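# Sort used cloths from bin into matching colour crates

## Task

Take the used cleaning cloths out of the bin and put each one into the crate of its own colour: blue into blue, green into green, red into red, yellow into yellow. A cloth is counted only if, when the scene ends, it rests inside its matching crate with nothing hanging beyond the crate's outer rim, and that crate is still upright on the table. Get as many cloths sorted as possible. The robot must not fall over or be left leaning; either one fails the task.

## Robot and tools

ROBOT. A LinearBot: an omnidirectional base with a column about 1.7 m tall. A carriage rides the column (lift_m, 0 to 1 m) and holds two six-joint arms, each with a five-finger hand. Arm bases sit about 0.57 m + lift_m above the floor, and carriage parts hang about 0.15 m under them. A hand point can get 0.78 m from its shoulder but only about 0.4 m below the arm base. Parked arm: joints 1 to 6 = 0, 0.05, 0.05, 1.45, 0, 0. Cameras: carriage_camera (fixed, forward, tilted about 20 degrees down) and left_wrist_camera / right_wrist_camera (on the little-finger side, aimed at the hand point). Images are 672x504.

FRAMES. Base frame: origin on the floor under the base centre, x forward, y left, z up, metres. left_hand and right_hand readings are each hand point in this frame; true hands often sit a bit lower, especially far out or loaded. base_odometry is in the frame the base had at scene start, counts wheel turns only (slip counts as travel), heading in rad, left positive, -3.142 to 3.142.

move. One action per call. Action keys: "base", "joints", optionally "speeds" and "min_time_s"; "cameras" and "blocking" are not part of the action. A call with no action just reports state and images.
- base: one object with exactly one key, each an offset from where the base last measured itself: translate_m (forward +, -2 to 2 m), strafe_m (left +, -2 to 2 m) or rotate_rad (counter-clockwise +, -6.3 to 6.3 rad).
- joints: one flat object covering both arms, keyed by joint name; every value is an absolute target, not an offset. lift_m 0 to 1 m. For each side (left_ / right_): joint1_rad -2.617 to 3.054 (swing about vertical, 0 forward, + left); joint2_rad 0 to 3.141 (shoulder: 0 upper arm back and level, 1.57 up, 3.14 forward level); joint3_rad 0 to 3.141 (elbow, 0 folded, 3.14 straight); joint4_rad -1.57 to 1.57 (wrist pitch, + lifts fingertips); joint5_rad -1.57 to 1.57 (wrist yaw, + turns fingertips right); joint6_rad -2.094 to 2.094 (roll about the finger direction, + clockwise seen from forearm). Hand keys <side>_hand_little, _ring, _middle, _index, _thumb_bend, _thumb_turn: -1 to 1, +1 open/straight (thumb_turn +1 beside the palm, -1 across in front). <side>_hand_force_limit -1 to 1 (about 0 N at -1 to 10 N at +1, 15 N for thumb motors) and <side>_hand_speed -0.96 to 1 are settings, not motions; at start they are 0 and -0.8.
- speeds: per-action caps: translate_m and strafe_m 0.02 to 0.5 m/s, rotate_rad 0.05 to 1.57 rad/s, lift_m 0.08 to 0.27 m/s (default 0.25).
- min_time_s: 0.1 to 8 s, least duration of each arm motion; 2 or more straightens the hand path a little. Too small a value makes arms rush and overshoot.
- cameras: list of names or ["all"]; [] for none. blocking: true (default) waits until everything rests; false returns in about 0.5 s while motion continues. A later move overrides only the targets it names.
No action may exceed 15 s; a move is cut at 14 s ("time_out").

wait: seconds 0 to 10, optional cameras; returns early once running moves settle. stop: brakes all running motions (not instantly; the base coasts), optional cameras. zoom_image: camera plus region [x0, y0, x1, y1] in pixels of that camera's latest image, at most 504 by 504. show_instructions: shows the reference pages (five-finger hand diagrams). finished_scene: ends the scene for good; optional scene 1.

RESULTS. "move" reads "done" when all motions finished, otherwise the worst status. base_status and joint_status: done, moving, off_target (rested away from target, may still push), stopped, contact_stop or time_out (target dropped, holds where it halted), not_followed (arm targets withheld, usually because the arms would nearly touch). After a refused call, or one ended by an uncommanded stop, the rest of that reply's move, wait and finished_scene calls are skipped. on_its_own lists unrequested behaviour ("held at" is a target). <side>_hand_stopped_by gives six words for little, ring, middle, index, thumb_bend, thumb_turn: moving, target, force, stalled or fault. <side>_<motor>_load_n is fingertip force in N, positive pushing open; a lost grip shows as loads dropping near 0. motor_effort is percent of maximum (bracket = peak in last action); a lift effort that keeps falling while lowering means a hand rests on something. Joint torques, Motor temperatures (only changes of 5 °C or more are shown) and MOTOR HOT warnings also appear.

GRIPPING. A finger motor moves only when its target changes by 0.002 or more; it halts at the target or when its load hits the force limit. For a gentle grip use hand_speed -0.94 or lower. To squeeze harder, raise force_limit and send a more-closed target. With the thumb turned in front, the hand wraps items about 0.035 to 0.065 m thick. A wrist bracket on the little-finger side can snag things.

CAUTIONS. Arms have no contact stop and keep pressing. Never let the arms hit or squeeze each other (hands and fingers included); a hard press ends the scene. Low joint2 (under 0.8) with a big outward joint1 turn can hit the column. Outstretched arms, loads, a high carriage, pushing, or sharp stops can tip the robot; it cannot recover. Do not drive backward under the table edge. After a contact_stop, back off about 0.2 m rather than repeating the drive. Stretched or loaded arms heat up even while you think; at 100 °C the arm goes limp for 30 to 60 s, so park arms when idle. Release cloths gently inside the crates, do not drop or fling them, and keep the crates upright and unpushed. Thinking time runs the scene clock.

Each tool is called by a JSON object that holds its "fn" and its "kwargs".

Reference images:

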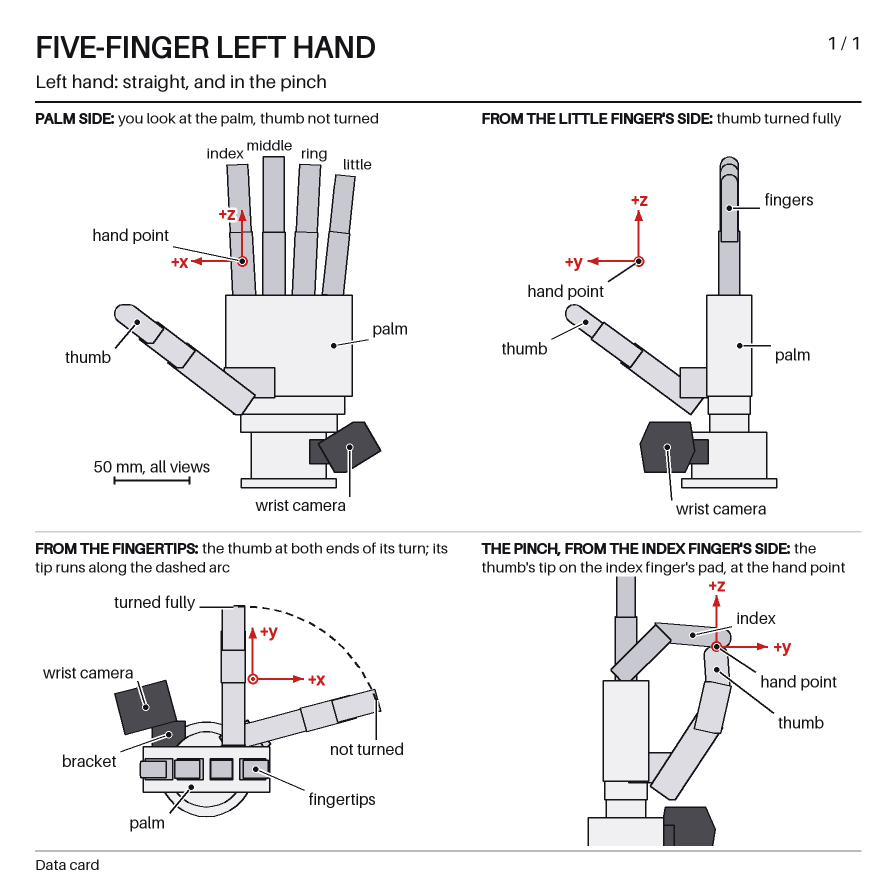

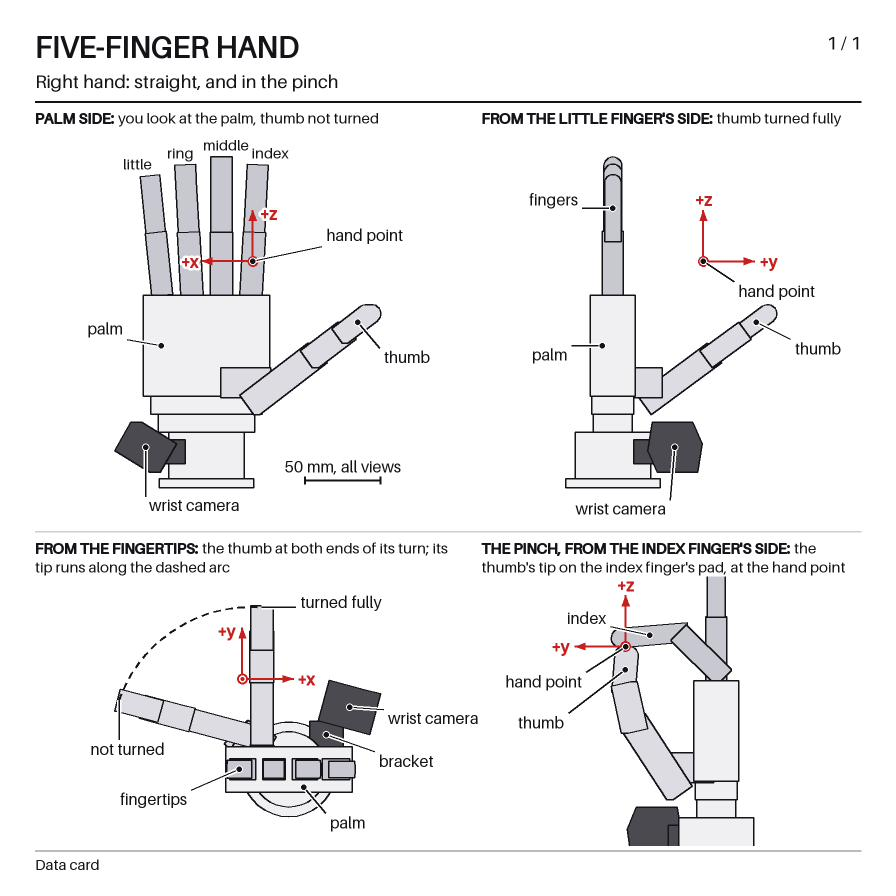

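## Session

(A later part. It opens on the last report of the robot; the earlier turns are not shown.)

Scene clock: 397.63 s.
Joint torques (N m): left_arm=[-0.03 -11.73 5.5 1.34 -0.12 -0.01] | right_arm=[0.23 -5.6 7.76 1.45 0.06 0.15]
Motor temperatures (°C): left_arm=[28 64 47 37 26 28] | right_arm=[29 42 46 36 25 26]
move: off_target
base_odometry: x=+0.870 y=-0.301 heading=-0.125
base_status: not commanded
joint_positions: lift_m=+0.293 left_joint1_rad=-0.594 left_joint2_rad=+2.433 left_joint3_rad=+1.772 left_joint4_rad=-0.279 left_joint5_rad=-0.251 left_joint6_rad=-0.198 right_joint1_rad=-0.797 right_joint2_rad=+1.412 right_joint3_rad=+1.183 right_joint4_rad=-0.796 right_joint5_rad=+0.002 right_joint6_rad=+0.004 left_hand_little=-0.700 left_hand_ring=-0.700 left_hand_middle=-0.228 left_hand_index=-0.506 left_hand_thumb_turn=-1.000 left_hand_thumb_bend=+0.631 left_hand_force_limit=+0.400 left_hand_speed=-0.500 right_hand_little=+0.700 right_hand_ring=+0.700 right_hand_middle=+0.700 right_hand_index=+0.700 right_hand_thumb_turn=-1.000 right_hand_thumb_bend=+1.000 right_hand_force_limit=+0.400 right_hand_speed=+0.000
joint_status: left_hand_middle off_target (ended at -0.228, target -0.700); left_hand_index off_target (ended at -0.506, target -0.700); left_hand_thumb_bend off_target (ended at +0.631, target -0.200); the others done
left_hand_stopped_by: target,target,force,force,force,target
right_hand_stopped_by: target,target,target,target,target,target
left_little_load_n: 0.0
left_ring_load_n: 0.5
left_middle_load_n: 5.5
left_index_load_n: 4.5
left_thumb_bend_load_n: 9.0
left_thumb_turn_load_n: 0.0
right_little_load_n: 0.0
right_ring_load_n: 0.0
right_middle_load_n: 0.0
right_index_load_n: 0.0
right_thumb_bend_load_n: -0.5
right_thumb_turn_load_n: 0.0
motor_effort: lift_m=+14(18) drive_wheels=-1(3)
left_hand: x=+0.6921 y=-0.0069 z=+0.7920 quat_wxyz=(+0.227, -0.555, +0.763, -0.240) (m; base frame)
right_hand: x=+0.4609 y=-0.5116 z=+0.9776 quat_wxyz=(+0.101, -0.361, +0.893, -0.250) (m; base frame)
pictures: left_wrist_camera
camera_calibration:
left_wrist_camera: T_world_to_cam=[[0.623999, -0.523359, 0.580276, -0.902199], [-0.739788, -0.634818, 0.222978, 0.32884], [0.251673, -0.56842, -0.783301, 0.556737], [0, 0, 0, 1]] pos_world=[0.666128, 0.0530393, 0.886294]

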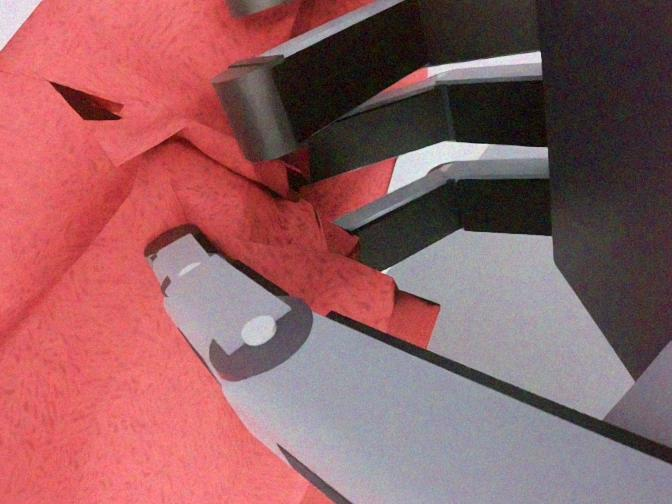

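{"fn": "move", "kwargs": {"joints": {"left_hand_speed":-0.7,"left_hand_force_limit":0.55,"left_hand_middle":-0.81,"left_hand_index":-0.81,"left_hand_thumb_bend":-0.3}, "cameras": []}}

{"fn": "move", "kwargs": {"joints": {"lift_m":0.6}, "speeds": {"lift_m":0.15}, "cameras": ["left_wrist_camera","carriage_camera"]}}

Scene clock: 399.00 s.
Joint torques (N m): left_arm=[-0.03 -11.73 5.49 1.35 -0.12 0] | right_arm=[0.21 -5.61 7.75 1.44 0.07 0.16]
Motor temperatures (°C): left_arm=[28 64 47 37 26 28] | right_arm=[29 42 46 36 25 26]
move: off_target
base_odometry: x=+0.870 y=-0.301 heading=-0.125
base_status: not commanded
joint_positions: lift_m=+0.293 left_joint1_rad=-0.594 left_joint2_rad=+2.433 left_joint3_rad=+1.772 left_joint4_rad=-0.280 left_joint5_rad=-0.251 left_joint6_rad=-0.198 right_joint1_rad=-0.797 right_joint2_rad=+1.412 right_joint3_rad=+1.183 right_joint4_rad=-0.796 right_joint5_rad=+0.002 right_joint6_rad=+0.004 left_hand_little=-0.700 left_hand_ring=-0.700 left_hand_middle=-0.251 left_hand_index=-0.810 left_hand_thumb_turn=-1.000 left_hand_thumb_bend=+0.624 left_hand_force_limit=+0.550 left_hand_speed=-0.700 right_hand_little=+0.700 right_hand_ring=+0.700 right_hand_middle=+0.700 right_hand_index=+0.700 right_hand_thumb_turn=-1.000 right_hand_thumb_bend=+1.000 right_hand_force_limit=+0.400 right_hand_speed=+0.000
joint_status: left_hand_middle off_target (ended at -0.251, target -0.810); left_hand_thumb_bend off_target (ended at +0.624, target -0.300); the others done
left_hand_stopped_by: target,target,force,target,force,target
right_hand_stopped_by: target,target,target,target,target,target
left_little_load_n: 0.0
left_ring_load_n: 0.0
left_middle_load_n: 9.0
left_index_load_n: 0.5
left_thumb_bend_load_n: 9.5
left_thumb_turn_load_n: 0.5
right_little_load_n: 0.0
right_ring_load_n: 0.0
right_middle_load_n: 0.0
right_index_load_n: 0.0
right_thumb_bend_load_n: 0.0
right_thumb_turn_load_n: 0.0
motor_effort: lift_m=+17(18) drive_wheels=-4(4)
left_hand: x=+0.6919 y=-0.0068 z=+0.7919 quat_wxyz=(+0.227, -0.555, +0.764, -0.239) (m; base frame)
right_hand: x=+0.4609 y=-0.5116 z=+0.9776 quat_wxyz=(+0.101, -0.361, +0.893, -0.250) (m; base frame)
pictures: none
No camera images: "cameras" was empty.

Scene clock: 401.50 s.
Joint torques (N m): left_arm=[-0.05 -13.96 5.7 1.47 -0.13 0] | right_arm=[0.16 -5.61 7.77 1.45 0.06 0.16]
Motor temperatures (°C): left_arm=[27 64 46 37 26 28] | right_arm=[29 42 46 36 25 26]
move: done
base_odometry: x=+0.870 y=-0.301 heading=-0.125
base_status: not commanded
joint_positions: lift_m=+0.600 left_joint1_rad=-0.594 left_joint2_rad=+2.456 left_joint3_rad=+1.768 left_joint4_rad=-0.299 left_joint5_rad=-0.251 left_joint6_rad=-0.198 right_joint1_rad=-0.797 right_joint2_rad=+1.412 right_joint3_rad=+1.183 right_joint4_rad=-0.796 right_joint5_rad=+0.002 right_joint6_rad=+0.004 left_hand_little=-0.700 left_hand_ring=-0.700 left_hand_middle=-0.251 left_hand_index=-0.810 left_hand_thumb_turn=-1.000 left_hand_thumb_bend=+0.624 left_hand_force_limit=+0.550 left_hand_speed=-0.700 right_hand_little=+0.700 right_hand_ring=+0.700 right_hand_middle=+0.700 right_hand_index=+0.700 right_hand_thumb_turn=-1.000 right_hand_thumb_bend=+1.000 right_hand_force_limit=+0.400 right_hand_speed=+0.000
joint_status: all done
left_hand_stopped_by: target,target,force,target,force,target
right_hand_stopped_by: target,target,target,target,target,target
left_little_load_n: 0.0
left_ring_load_n: 0.0
left_middle_load_n: 8.5
left_index_load_n: 0.0
left_thumb_bend_load_n: 7.5
left_thumb_turn_load_n: 0.0
right_little_load_n: 0.0
right_ring_load_n: 0.0
right_middle_load_n: -0.5
right_index_load_n: 0.0
right_thumb_bend_load_n: 0.0
right_thumb_turn_load_n: 0.0
motor_effort: lift_m=+22(28) drive_wheels=-2(3)
left_hand: x=+0.6831 y=-0.0009 z=+1.0831 quat_wxyz=(+0.219, -0.557, +0.771, -0.219) (m; base frame)
right_hand: x=+0.4609 y=-0.5116 z=+1.2847 quat_wxyz=(+0.101, -0.361, +0.893, -0.250) (m; base frame)
pictures: carriage_camera, left_wrist_camera
camera_calibration:
carriage_camera: T_world_to_cam=[[-0.00967246, -0.999787, -0.0182479, 0.0306636], [-0.384616, 0.0205646, -0.922848, 1.50706], [0.923026, -0.00190778, -0.384732, 0.492465], [0, 0, 0, 1]] pos_world=[0.125378, 0.000604523, 1.58081]
left_wrist_camera: T_world_to_cam=[[0.645672, -0.537987, 0.54192, -1.03564], [-0.730948, -0.640783, 0.234758, 0.242319], [0.220957, -0.547692, -0.806976, 0.837035], [0, 0, 0, 1]] pos_world=[0.660859, 0.0565505, 1.17982]

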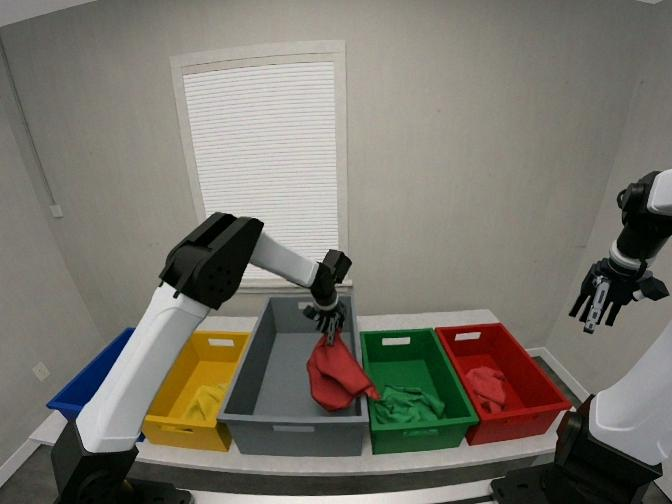

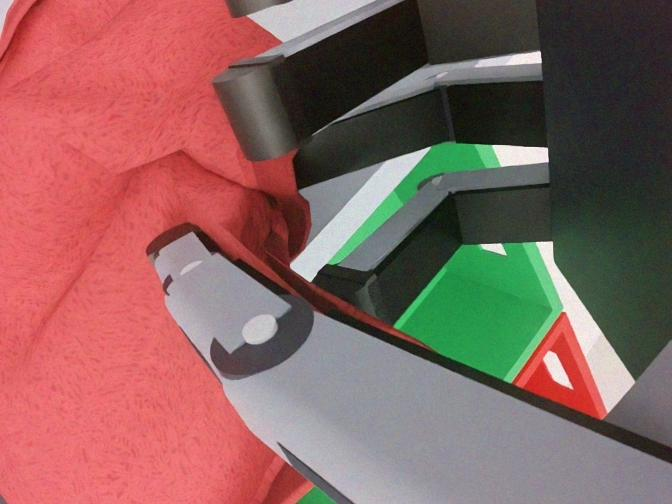

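{"fn": "move", "kwargs": {"joints": {"lift_m":0.82}, "speeds": {"lift_m":0.2}, "cameras": []}}

{"fn": "move", "kwargs": {"base": {"strafe_m":-0.54}, "speeds": {"strafe_m":0.25}, "cameras": ["left_wrist_camera","carriage_camera"]}}

Scene clock: 404.63 s.
Joint torques (N m): left_arm=[-0.03 -14.95 6.08 1.45 -0.13 0] | right_arm=[0.21 -5.59 7.76 1.44 0.07 0.16]
Motor temperatures (°C): left_arm=[27 64 46 37 26 28] | right_arm=[29 42 46 36 25 26]
move: done
base_odometry: x=+0.870 y=-0.301 heading=-0.125
base_status: not commanded
joint_positions: lift_m=+0.820 left_joint1_rad=-0.594 left_joint2_rad=+2.466 left_joint3_rad=+1.763 left_joint4_rad=-0.301 left_joint5_rad=-0.251 left_joint6_rad=-0.198 right_joint1_rad=-0.797 right_joint2_rad=+1.412 right_joint3_rad=+1.183 right_joint4_rad=-0.795 right_joint5_rad=+0.002 right_joint6_rad=+0.004 left_hand_little=-0.700 left_hand_ring=-0.700 left_hand_middle=-0.251 left_hand_index=-0.810 left_hand_thumb_turn=-1.000 left_hand_thumb_bend=+0.624 left_hand_force_limit=+0.550 left_hand_speed=-0.700 right_hand_little=+0.700 right_hand_ring=+0.700 right_hand_middle=+0.700 right_hand_index=+0.700 right_hand_thumb_turn=-1.000 right_hand_thumb_bend=+1.000 right_hand_force_limit=+0.400 right_hand_speed=+0.000
joint_status: all done
left_hand_stopped_by: target,target,force,target,force,target
right_hand_stopped_by: target,target,target,target,target,target
left_little_load_n: 0.0
left_ring_load_n: 0.0
left_middle_load_n: 8.5
left_index_load_n: 0.0
left_thumb_bend_load_n: 7.5
left_thumb_turn_load_n: 0.5
right_little_load_n: 0.0
right_ring_load_n: 0.0
right_middle_load_n: 0.0
right_index_load_n: 0.0
right_thumb_bend_load_n: 0.0
right_thumb_turn_load_n: 0.0
motor_effort: lift_m=+23(29) drive_wheels=-1(3)
left_hand: x=+0.6793 y=+0.0017 z=+1.2957 quat_wxyz=(+0.216, -0.557, +0.773, -0.211) (m; base frame)
right_hand: x=+0.4612 y=-0.5119 z=+1.5049 quat_wxyz=(+0.101, -0.361, +0.892, -0.251) (m; base frame)
pictures: none
No camera images: "cameras" was empty.

Scene clock: 408.20 s.
Joint torques (N m): left_arm=[0.06 -14.97 6.06 1.46 -0.13 0] | right_arm=[0.32 -5.56 7.68 1.4 0.07 0.16]
Motor temperatures (°C): left_arm=[27 64 46 37 26 28] | right_arm=[29 41 46 36 25 26]
move: done
base_odometry: x=+0.803 y=-0.837 heading=-0.125
base_status: done
joint_positions: lift_m=+0.820 left_joint1_rad=-0.595 left_joint2_rad=+2.466 left_joint3_rad=+1.763 left_joint4_rad=-0.301 left_joint5_rad=-0.250 left_joint6_rad=-0.198 right_joint1_rad=-0.797 right_joint2_rad=+1.412 right_joint3_rad=+1.183 right_joint4_rad=-0.795 right_joint5_rad=+0.002 right_joint6_rad=+0.004 left_hand_little=-0.700 left_hand_ring=-0.700 left_hand_middle=-0.251 left_hand_index=-0.810 left_hand_thumb_turn=-1.000 left_hand_thumb_bend=+0.624 left_hand_force_limit=+0.550 left_hand_speed=-0.700 right_hand_little=+0.700 right_hand_ring=+0.700 right_hand_middle=+0.700 right_hand_index=+0.700 right_hand_thumb_turn=-1.000 right_hand_thumb_bend=+1.000 right_hand_force_limit=+0.400 right_hand_speed=+0.000
joint_status: not commanded
left_hand_stopped_by: target,target,force,target,force,target
right_hand_stopped_by: target,target,target,target,target,target
left_little_load_n: 0.0
left_ring_load_n: 0.0
left_middle_load_n: 8.5
left_index_load_n: 0.0
left_thumb_bend_load_n: 7.5
left_thumb_turn_load_n: 0.5
right_little_load_n: 0.0
right_ring_load_n: 0.0
right_middle_load_n: 0.0
right_index_load_n: 0.0
right_thumb_bend_load_n: 0.5
right_thumb_turn_load_n: 0.0
motor_effort: lift_m=+20(25) drive_wheels=+1(8)
left_hand: x=+0.6790 y=+0.0012 z=+1.2957 quat_wxyz=(+0.216, -0.557, +0.774, -0.211) (m; base frame)
right_hand: x=+0.4610 y=-0.5118 z=+1.5049 quat_wxyz=(+0.101, -0.361, +0.892, -0.250) (m; base frame)
pictures: carriage_camera, left_wrist_camera
camera_calibration:
carriage_camera: T_world_to_cam=[[-0.00967246, -0.999787, -0.0182479, 0.0346782], [-0.384616, 0.0205646, -0.922848, 1.71009], [0.923026, -0.00190778, -0.384732, 0.577106], [0, 0, 0, 1]] pos_world=[0.125378, 0.000604523, 1.80081]
left_wrist_camera: T_world_to_cam=[[0.653127, -0.543849, 0.526928, -1.1327], [-0.728131, -0.642138, 0.239758, 0.182257], [0.207968, -0.540265, -0.815391, 1.03041], [0, 0, 0, 1]] pos_world=[0.658211, 0.0577124, 1.39334]

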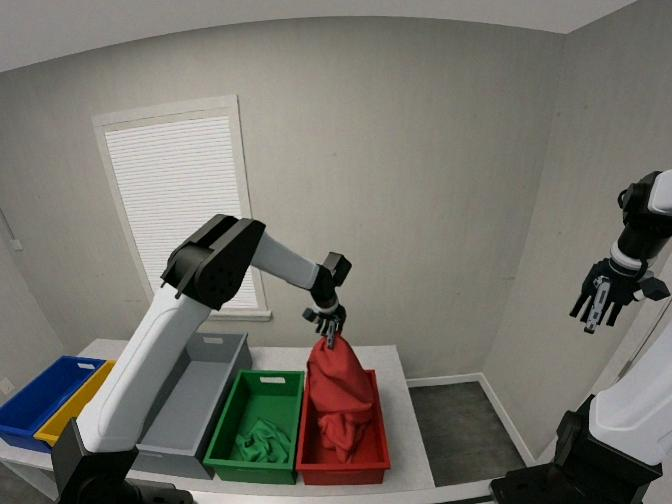

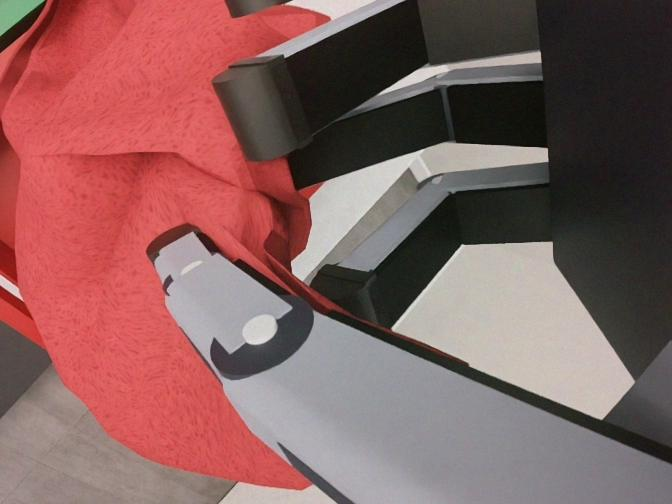

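{"fn": "move", "kwargs": {"joints": {"lift_m":0.5}, "speeds": {"lift_m":0.2}, "cameras": ["left_wrist_camera","carriage_camera"]}}

Scene clock: 411.10 s.
Joint torques (N m): left_arm=[0.02 -15.15 6.11 1.5 -0.13 -0.01] | right_arm=[0.23 -5.57 7.73 1.45 0.06 0.16]
Motor temperatures (°C): left_arm=[27 64 46 37 26 28] | right_arm=[29 41 46 36 25 26]
move: done
base_odometry: x=+0.803 y=-0.837 heading=-0.125
base_status: not commanded
joint_positions: lift_m=+0.500 left_joint1_rad=-0.595 left_joint2_rad=+2.468 left_joint3_rad=+1.763 left_joint4_rad=-0.306 left_joint5_rad=-0.250 left_joint6_rad=-0.198 right_joint1_rad=-0.797 right_joint2_rad=+1.411 right_joint3_rad=+1.184 right_joint4_rad=-0.797 right_joint5_rad=+0.002 right_joint6_rad=+0.004 left_hand_little=-0.700 left_hand_ring=-0.700 left_hand_middle=-0.251 left_hand_index=-0.810 left_hand_thumb_turn=-1.000 left_hand_thumb_bend=+0.624 left_hand_force_limit=+0.550 left_hand_speed=-0.700 right_hand_little=+0.700 right_hand_ring=+0.700 right_hand_middle=+0.700 right_hand_index=+0.700 right_hand_thumb_turn=-1.000 right_hand_thumb_bend=+1.000 right_hand_force_limit=+0.400 right_hand_speed=+0.000
joint_status: all done
left_hand_stopped_by: target,target,force,target,force,target
right_hand_stopped_by: target,target,target,target,target,target
left_little_load_n: 0.0
left_ring_load_n: 0.0
left_middle_load_n: 8.5
left_index_load_n: 0.0
left_thumb_bend_load_n: 7.5
left_thumb_turn_load_n: 0.5
right_little_load_n: 0.0
right_ring_load_n: 0.0
right_middle_load_n: 0.0
right_index_load_n: 0.0
right_thumb_bend_load_n: 0.0
right_thumb_turn_load_n: 0.0
motor_effort: lift_m=+19(21) drive_wheels=-2(4)
left_hand: x=+0.6777 y=+0.0021 z=+0.9746 quat_wxyz=(+0.215, -0.557, +0.775, -0.208) (m; base frame)
right_hand: x=+0.4607 y=-0.5115 z=+1.1855 quat_wxyz=(+0.101, -0.361, +0.893, -0.250) (m; base frame)
pictures: carriage_camera, left_wrist_camera
camera_calibration:
carriage_camera: T_world_to_cam=[[-0.00967246, -0.999787, -0.0182479, 0.028848], [-0.384616, 0.0205646, -0.922848, 1.41524], [0.923026, -0.00190778, -0.384732, 0.454184], [0, 0, 0, 1]] pos_world=[0.125378, 0.000604523, 1.48131]
left_wrist_camera: T_world_to_cam=[[0.656043, -0.545726, 0.521336, -0.958692], [-0.726756, -0.643096, 0.241358, 0.256494], [0.203553, -0.537225, -0.818508, 0.775343], [0, 0, 0, 1]] pos_world=[0.657528, 0.058301, 1.07252]

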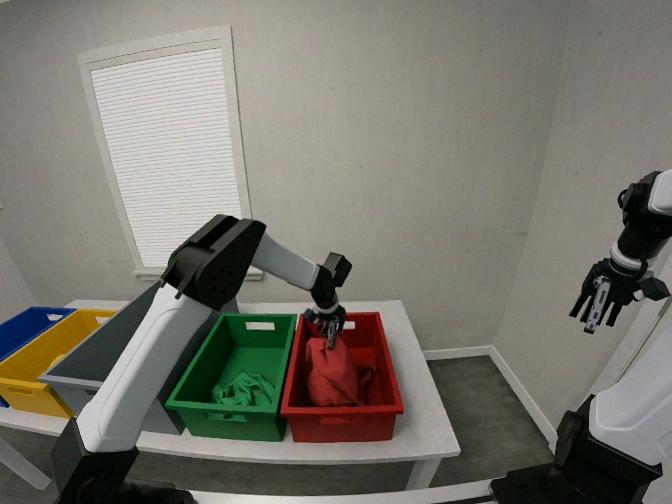

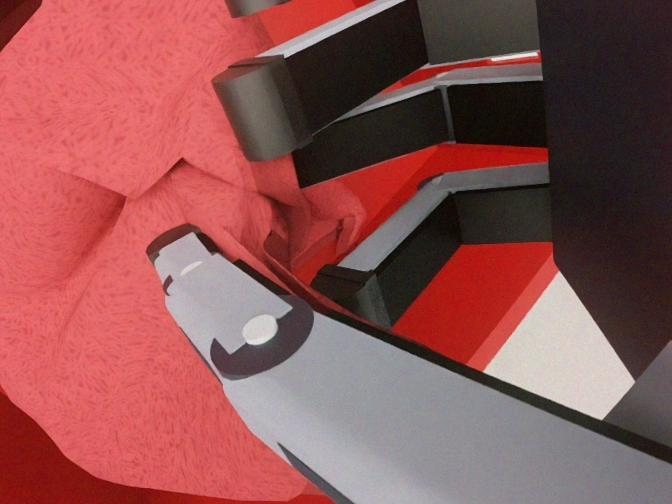

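{"fn": "move", "kwargs": {"joints": {"left_joint1_rad":-0.64,"lift_m":0.42}, "speeds": {"lift_m":0.15}, "cameras": ["carriage_camera"]}}

{"fn": "move", "kwargs": {"joints": {"left_hand_speed":-0.2,"left_hand_little":0.7,"left_hand_ring":0.7,"left_hand_middle":0.7,"left_hand_index":0.7,"left_hand_thumb_bend":1.0}, "cameras": ["left_wrist_camera","carriage_camera"]}}

{"fn": "move", "kwargs": {"joints": {"lift_m":0.65}, "speeds": {"lift_m":0.15}, "cameras": ["left_wrist_camera","carriage_camera"]}}

Scene clock: 412.87 s.
Joint torques (N m): left_arm=[-0.29 -15.3 6.05 1.49 -0.13 0] | right_arm=[0.24 -5.59 7.73 1.46 0.06 0.17]
Motor temperatures (°C): left_arm=[27 65 46 37 26 28] | right_arm=[29 41 45 36 25 26]
move: done
base_odometry: x=+0.803 y=-0.837 heading=-0.125
base_status: not commanded
joint_positions: lift_m=+0.420 left_joint1_rad=-0.640 left_joint2_rad=+2.469 left_joint3_rad=+1.763 left_joint4_rad=-0.304 left_joint5_rad=-0.250 left_joint6_rad=-0.198 right_joint1_rad=-0.797 right_joint2_rad=+1.411 right_joint3_rad=+1.184 right_joint4_rad=-0.797 right_joint5_rad=+0.002 right_joint6_rad=+0.004 left_hand_little=-0.700 left_hand_ring=-0.700 left_hand_middle=-0.251 left_hand_index=-0.810 left_hand_thumb_turn=-1.000 left_hand_thumb_bend=+0.624 left_hand_force_limit=+0.550 left_hand_speed=-0.700 right_hand_little=+0.700 right_hand_ring=+0.700 right_hand_middle=+0.700 right_hand_index=+0.700 right_hand_thumb_turn=-1.000 right_hand_thumb_bend=+1.000 right_hand_force_limit=+0.400 right_hand_speed=+0.000
joint_status: all done
left_hand_stopped_by: target,target,force,target,force,target
right_hand_stopped_by: target,target,target,target,target,target
left_little_load_n: 0.0
left_ring_load_n: 0.0
left_middle_load_n: 8.0
left_index_load_n: 0.0
left_thumb_bend_load_n: 7.0
left_thumb_turn_load_n: 0.5
right_little_load_n: 0.0
right_ring_load_n: 0.0
right_middle_load_n: 0.0
right_index_load_n: 0.0
right_thumb_bend_load_n: -0.5
right_thumb_turn_load_n: 0.0
motor_effort: lift_m=+17(19) drive_wheels=+1(4)
left_hand: x=+0.6635 y=-0.0187 z=+0.8941 quat_wxyz=(+0.210, -0.539, +0.787, -0.213) (m; base frame)
right_hand: x=+0.4607 y=-0.5115 z=+1.1055 quat_wxyz=(+0.101, -0.361, +0.893, -0.250) (m; base frame)
pictures: carriage_camera
camera_calibration:
carriage_camera: T_world_to_cam=[[-0.00967246, -0.999787, -0.0182479, 0.02739], [-0.384616, 0.0205646, -0.922848, 1.3415], [0.923026, -0.00190778, -0.384732, 0.423444], [0, 0, 0, 1]] pos_world=[0.125378, 0.000604523, 1.40141]

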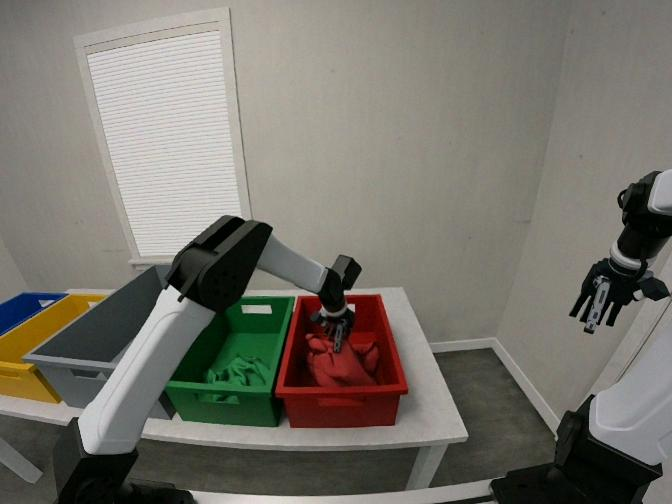

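Scene clock: 414.03 s.
Joint torques (N m): left_arm=[-0.24 -15.3 6.06 1.51 -0.14 -0.01] | right_arm=[0.24 -5.56 7.72 1.45 0.06 0.16]
Motor temperatures (°C): left_arm=[27 66 46 37 26 28] | right_arm=[29 41 45 36 25 26]
move: done
base_odometry: x=+0.803 y=-0.837 heading=-0.125
base_status: not commanded
joint_positions: lift_m=+0.420 left_joint1_rad=-0.640 left_joint2_rad=+2.469 left_joint3_rad=+1.763 left_joint4_rad=-0.304 left_joint5_rad=-0.250 left_joint6_rad=-0.198 right_joint1_rad=-0.797 right_joint2_rad=+1.411 right_joint3_rad=+1.184 right_joint4_rad=-0.797 right_joint5_rad=+0.002 right_joint6_rad=+0.004 left_hand_little=+0.700 left_hand_ring=+0.700 left_hand_middle=+0.700 left_hand_index=+0.700 left_hand_thumb_turn=-1.000 left_hand_thumb_bend=+1.000 left_hand_force_limit=+0.550 left_hand_speed=-0.200 right_hand_little=+0.700 right_hand_ring=+0.700 right_hand_middle=+0.700 right_hand_index=+0.700 right_hand_thumb_turn=-1.000 right_hand_thumb_bend=+1.000 right_hand_force_limit=+0.400 right_hand_speed=+0.000
joint_status: all done
left_hand_stopped_by: target,target,target,target,target,target
right_hand_stopped_by: target,target,target,target,target,target
left_little_load_n: 0.0
left_ring_load_n: 0.0
left_middle_load_n: 0.0
left_index_load_n: 0.0
left_thumb_bend_load_n: 0.0
left_thumb_turn_load_n: 0.0
right_little_load_n: 0.0
right_ring_load_n: 0.0
right_middle_load_n: 0.0
right_index_load_n: 0.0
right_thumb_bend_load_n: 0.0
right_thumb_turn_load_n: 0.0
motor_effort: lift_m=+17(20) drive_wheels=-2(3)
left_hand: x=+0.6635 y=-0.0187 z=+0.8941 quat_wxyz=(+0.210, -0.539, +0.787, -0.213) (m; base frame)
right_hand: x=+0.4607 y=-0.5115 z=+1.1055 quat_wxyz=(+0.101, -0.361, +0.893, -0.250) (m; base frame)
pictures: carriage_camera, left_wrist_camera
camera_calibration:
carriage_camera: T_world_to_cam=[[-0.00967246, -0.999787, -0.0182479, 0.02739], [-0.384616, 0.0205646, -0.922848, 1.3415], [0.923026, -0.00190778, -0.384732, 0.423444], [0, 0, 0, 1]] pos_world=[0.125378, 0.000604523, 1.40141]
left_wrist_camera: T_world_to_cam=[[0.630309, -0.575219, 0.521377, -0.90226], [-0.755408, -0.609336, 0.240975, 0.272116], [0.179081, -0.54574, -0.818595, 0.717419], [0, 0, 0, 1]] pos_world=[0.645785, 0.0383374, 0.99212]

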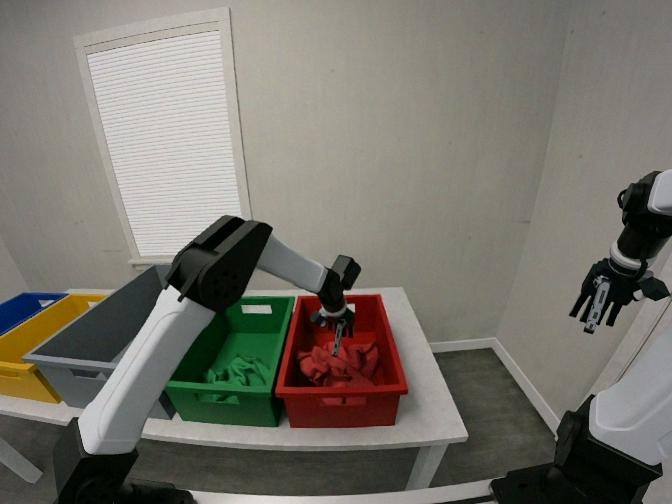

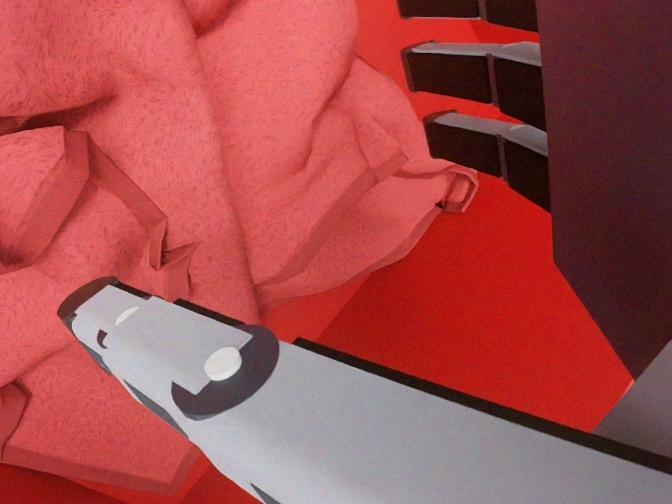

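Scene clock: 416.00 s.
Joint torques (N m): left_arm=[-0.25 -15.42 6.06 1.46 -0.14 -0.01] | right_arm=[0.28 -5.59 7.69 1.45 0.06 0.16]
Motor temperatures (°C): left_arm=[27 66 46 37 26 28] | right_arm=[29 41 45 36 25 26]
move: done
base_odometry: x=+0.803 y=-0.837 heading=-0.125
base_status: not commanded
joint_positions: lift_m=+0.650 left_joint1_rad=-0.640 left_joint2_rad=+2.471 left_joint3_rad=+1.763 left_joint4_rad=-0.301 left_joint5_rad=-0.250 left_joint6_rad=-0.198 right_joint1_rad=-0.797 right_joint2_rad=+1.411 right_joint3_rad=+1.184 right_joint4_rad=-0.796 right_joint5_rad=+0.002 right_joint6_rad=+0.004 left_hand_little=+0.700 left_hand_ring=+0.700 left_hand_middle=+0.700 left_hand_index=+0.700 left_hand_thumb_turn=-1.000 left_hand_thumb_bend=+1.000 left_hand_force_limit=+0.550 left_hand_speed=-0.200 right_hand_little=+0.700 right_hand_ring=+0.700 right_hand_middle=+0.700 right_hand_index=+0.700 right_hand_thumb_turn=-1.000 right_hand_thumb_bend=+1.000 right_hand_force_limit=+0.400 right_hand_speed=+0.000
joint_status: all done
left_hand_stopped_by: target,target,target,target,target,target
right_hand_stopped_by: target,target,target,target,target,target
left_little_load_n: 0.0
left_ring_load_n: 0.0
left_middle_load_n: 0.0
left_index_load_n: 0.0
left_thumb_bend_load_n: 0.0
left_thumb_turn_load_n: 0.0
right_little_load_n: 0.0
right_ring_load_n: 0.0
right_middle_load_n: 0.0
right_index_load_n: 0.0
right_thumb_bend_load_n: 0.0
right_thumb_turn_load_n: 0.0
motor_effort: lift_m=+21(28) drive_wheels=+0(4)
left_hand: x=+0.6641 y=-0.0191 z=+1.1233 quat_wxyz=(+0.211, -0.539, +0.787, -0.214) (m; base frame)
right_hand: x=+0.4610 y=-0.5118 z=+1.3350 quat_wxyz=(+0.101, -0.361, +0.892, -0.251) (m; base frame)
pictures: carriage_camera, left_wrist_camera
camera_calibration:
carriage_camera: T_world_to_cam=[[-0.00967246, -0.999787, -0.0182479, 0.031576], [-0.384616, 0.0205646, -0.922848, 1.5532], [0.923026, -0.00190778, -0.384732, 0.511701], [0, 0, 0, 1]] pos_world=[0.125378, 0.000604523, 1.63081]
left_wrist_camera: T_world_to_cam=[[0.629239, -0.574354, 0.523618, -1.02416], [-0.755878, -0.609007, 0.240332, 0.218124], [0.180851, -0.547017, -0.817352, 0.902042], [0, 0, 0, 1]] pos_world=[0.646178, 0.0380429, 1.22113]

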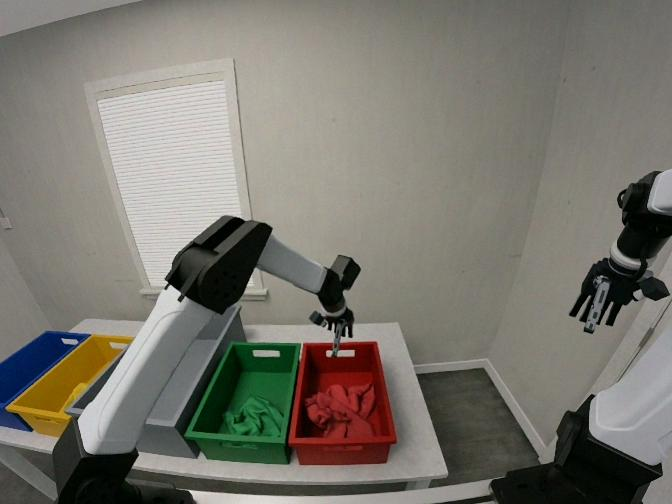

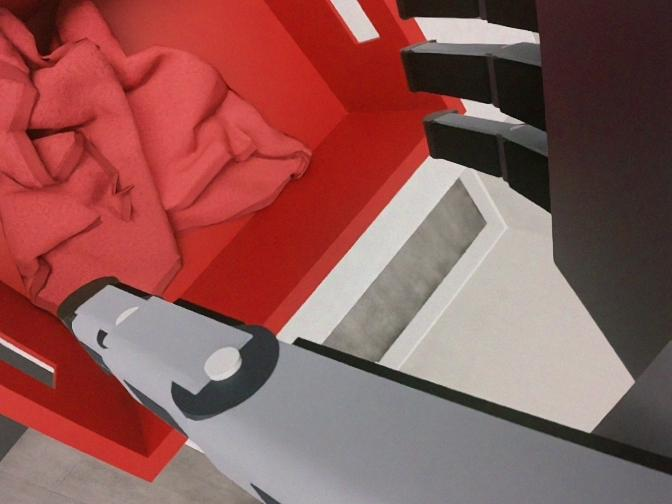

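{"fn": "zoom_image", "kwargs": {"camera": "carriage_camera", "region": [0, 300, 300, 490]}}

{"fn": "zoom_image", "kwargs": {"camera": "carriage_camera", "region": [180, 320, 420, 480]}}

Scaled by 1.680 from the camera's 672x504 image, which has a finer 960x720 frame.

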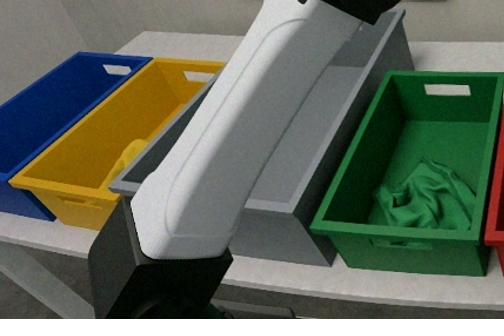

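Scaled by 2.100 from the camera's 672x504 image, which has a finer 960x720 frame.

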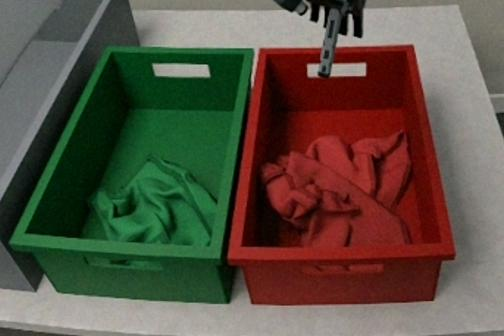

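{"fn": "finished_scene", "kwargs": {}}

The scene is finished: the task was done.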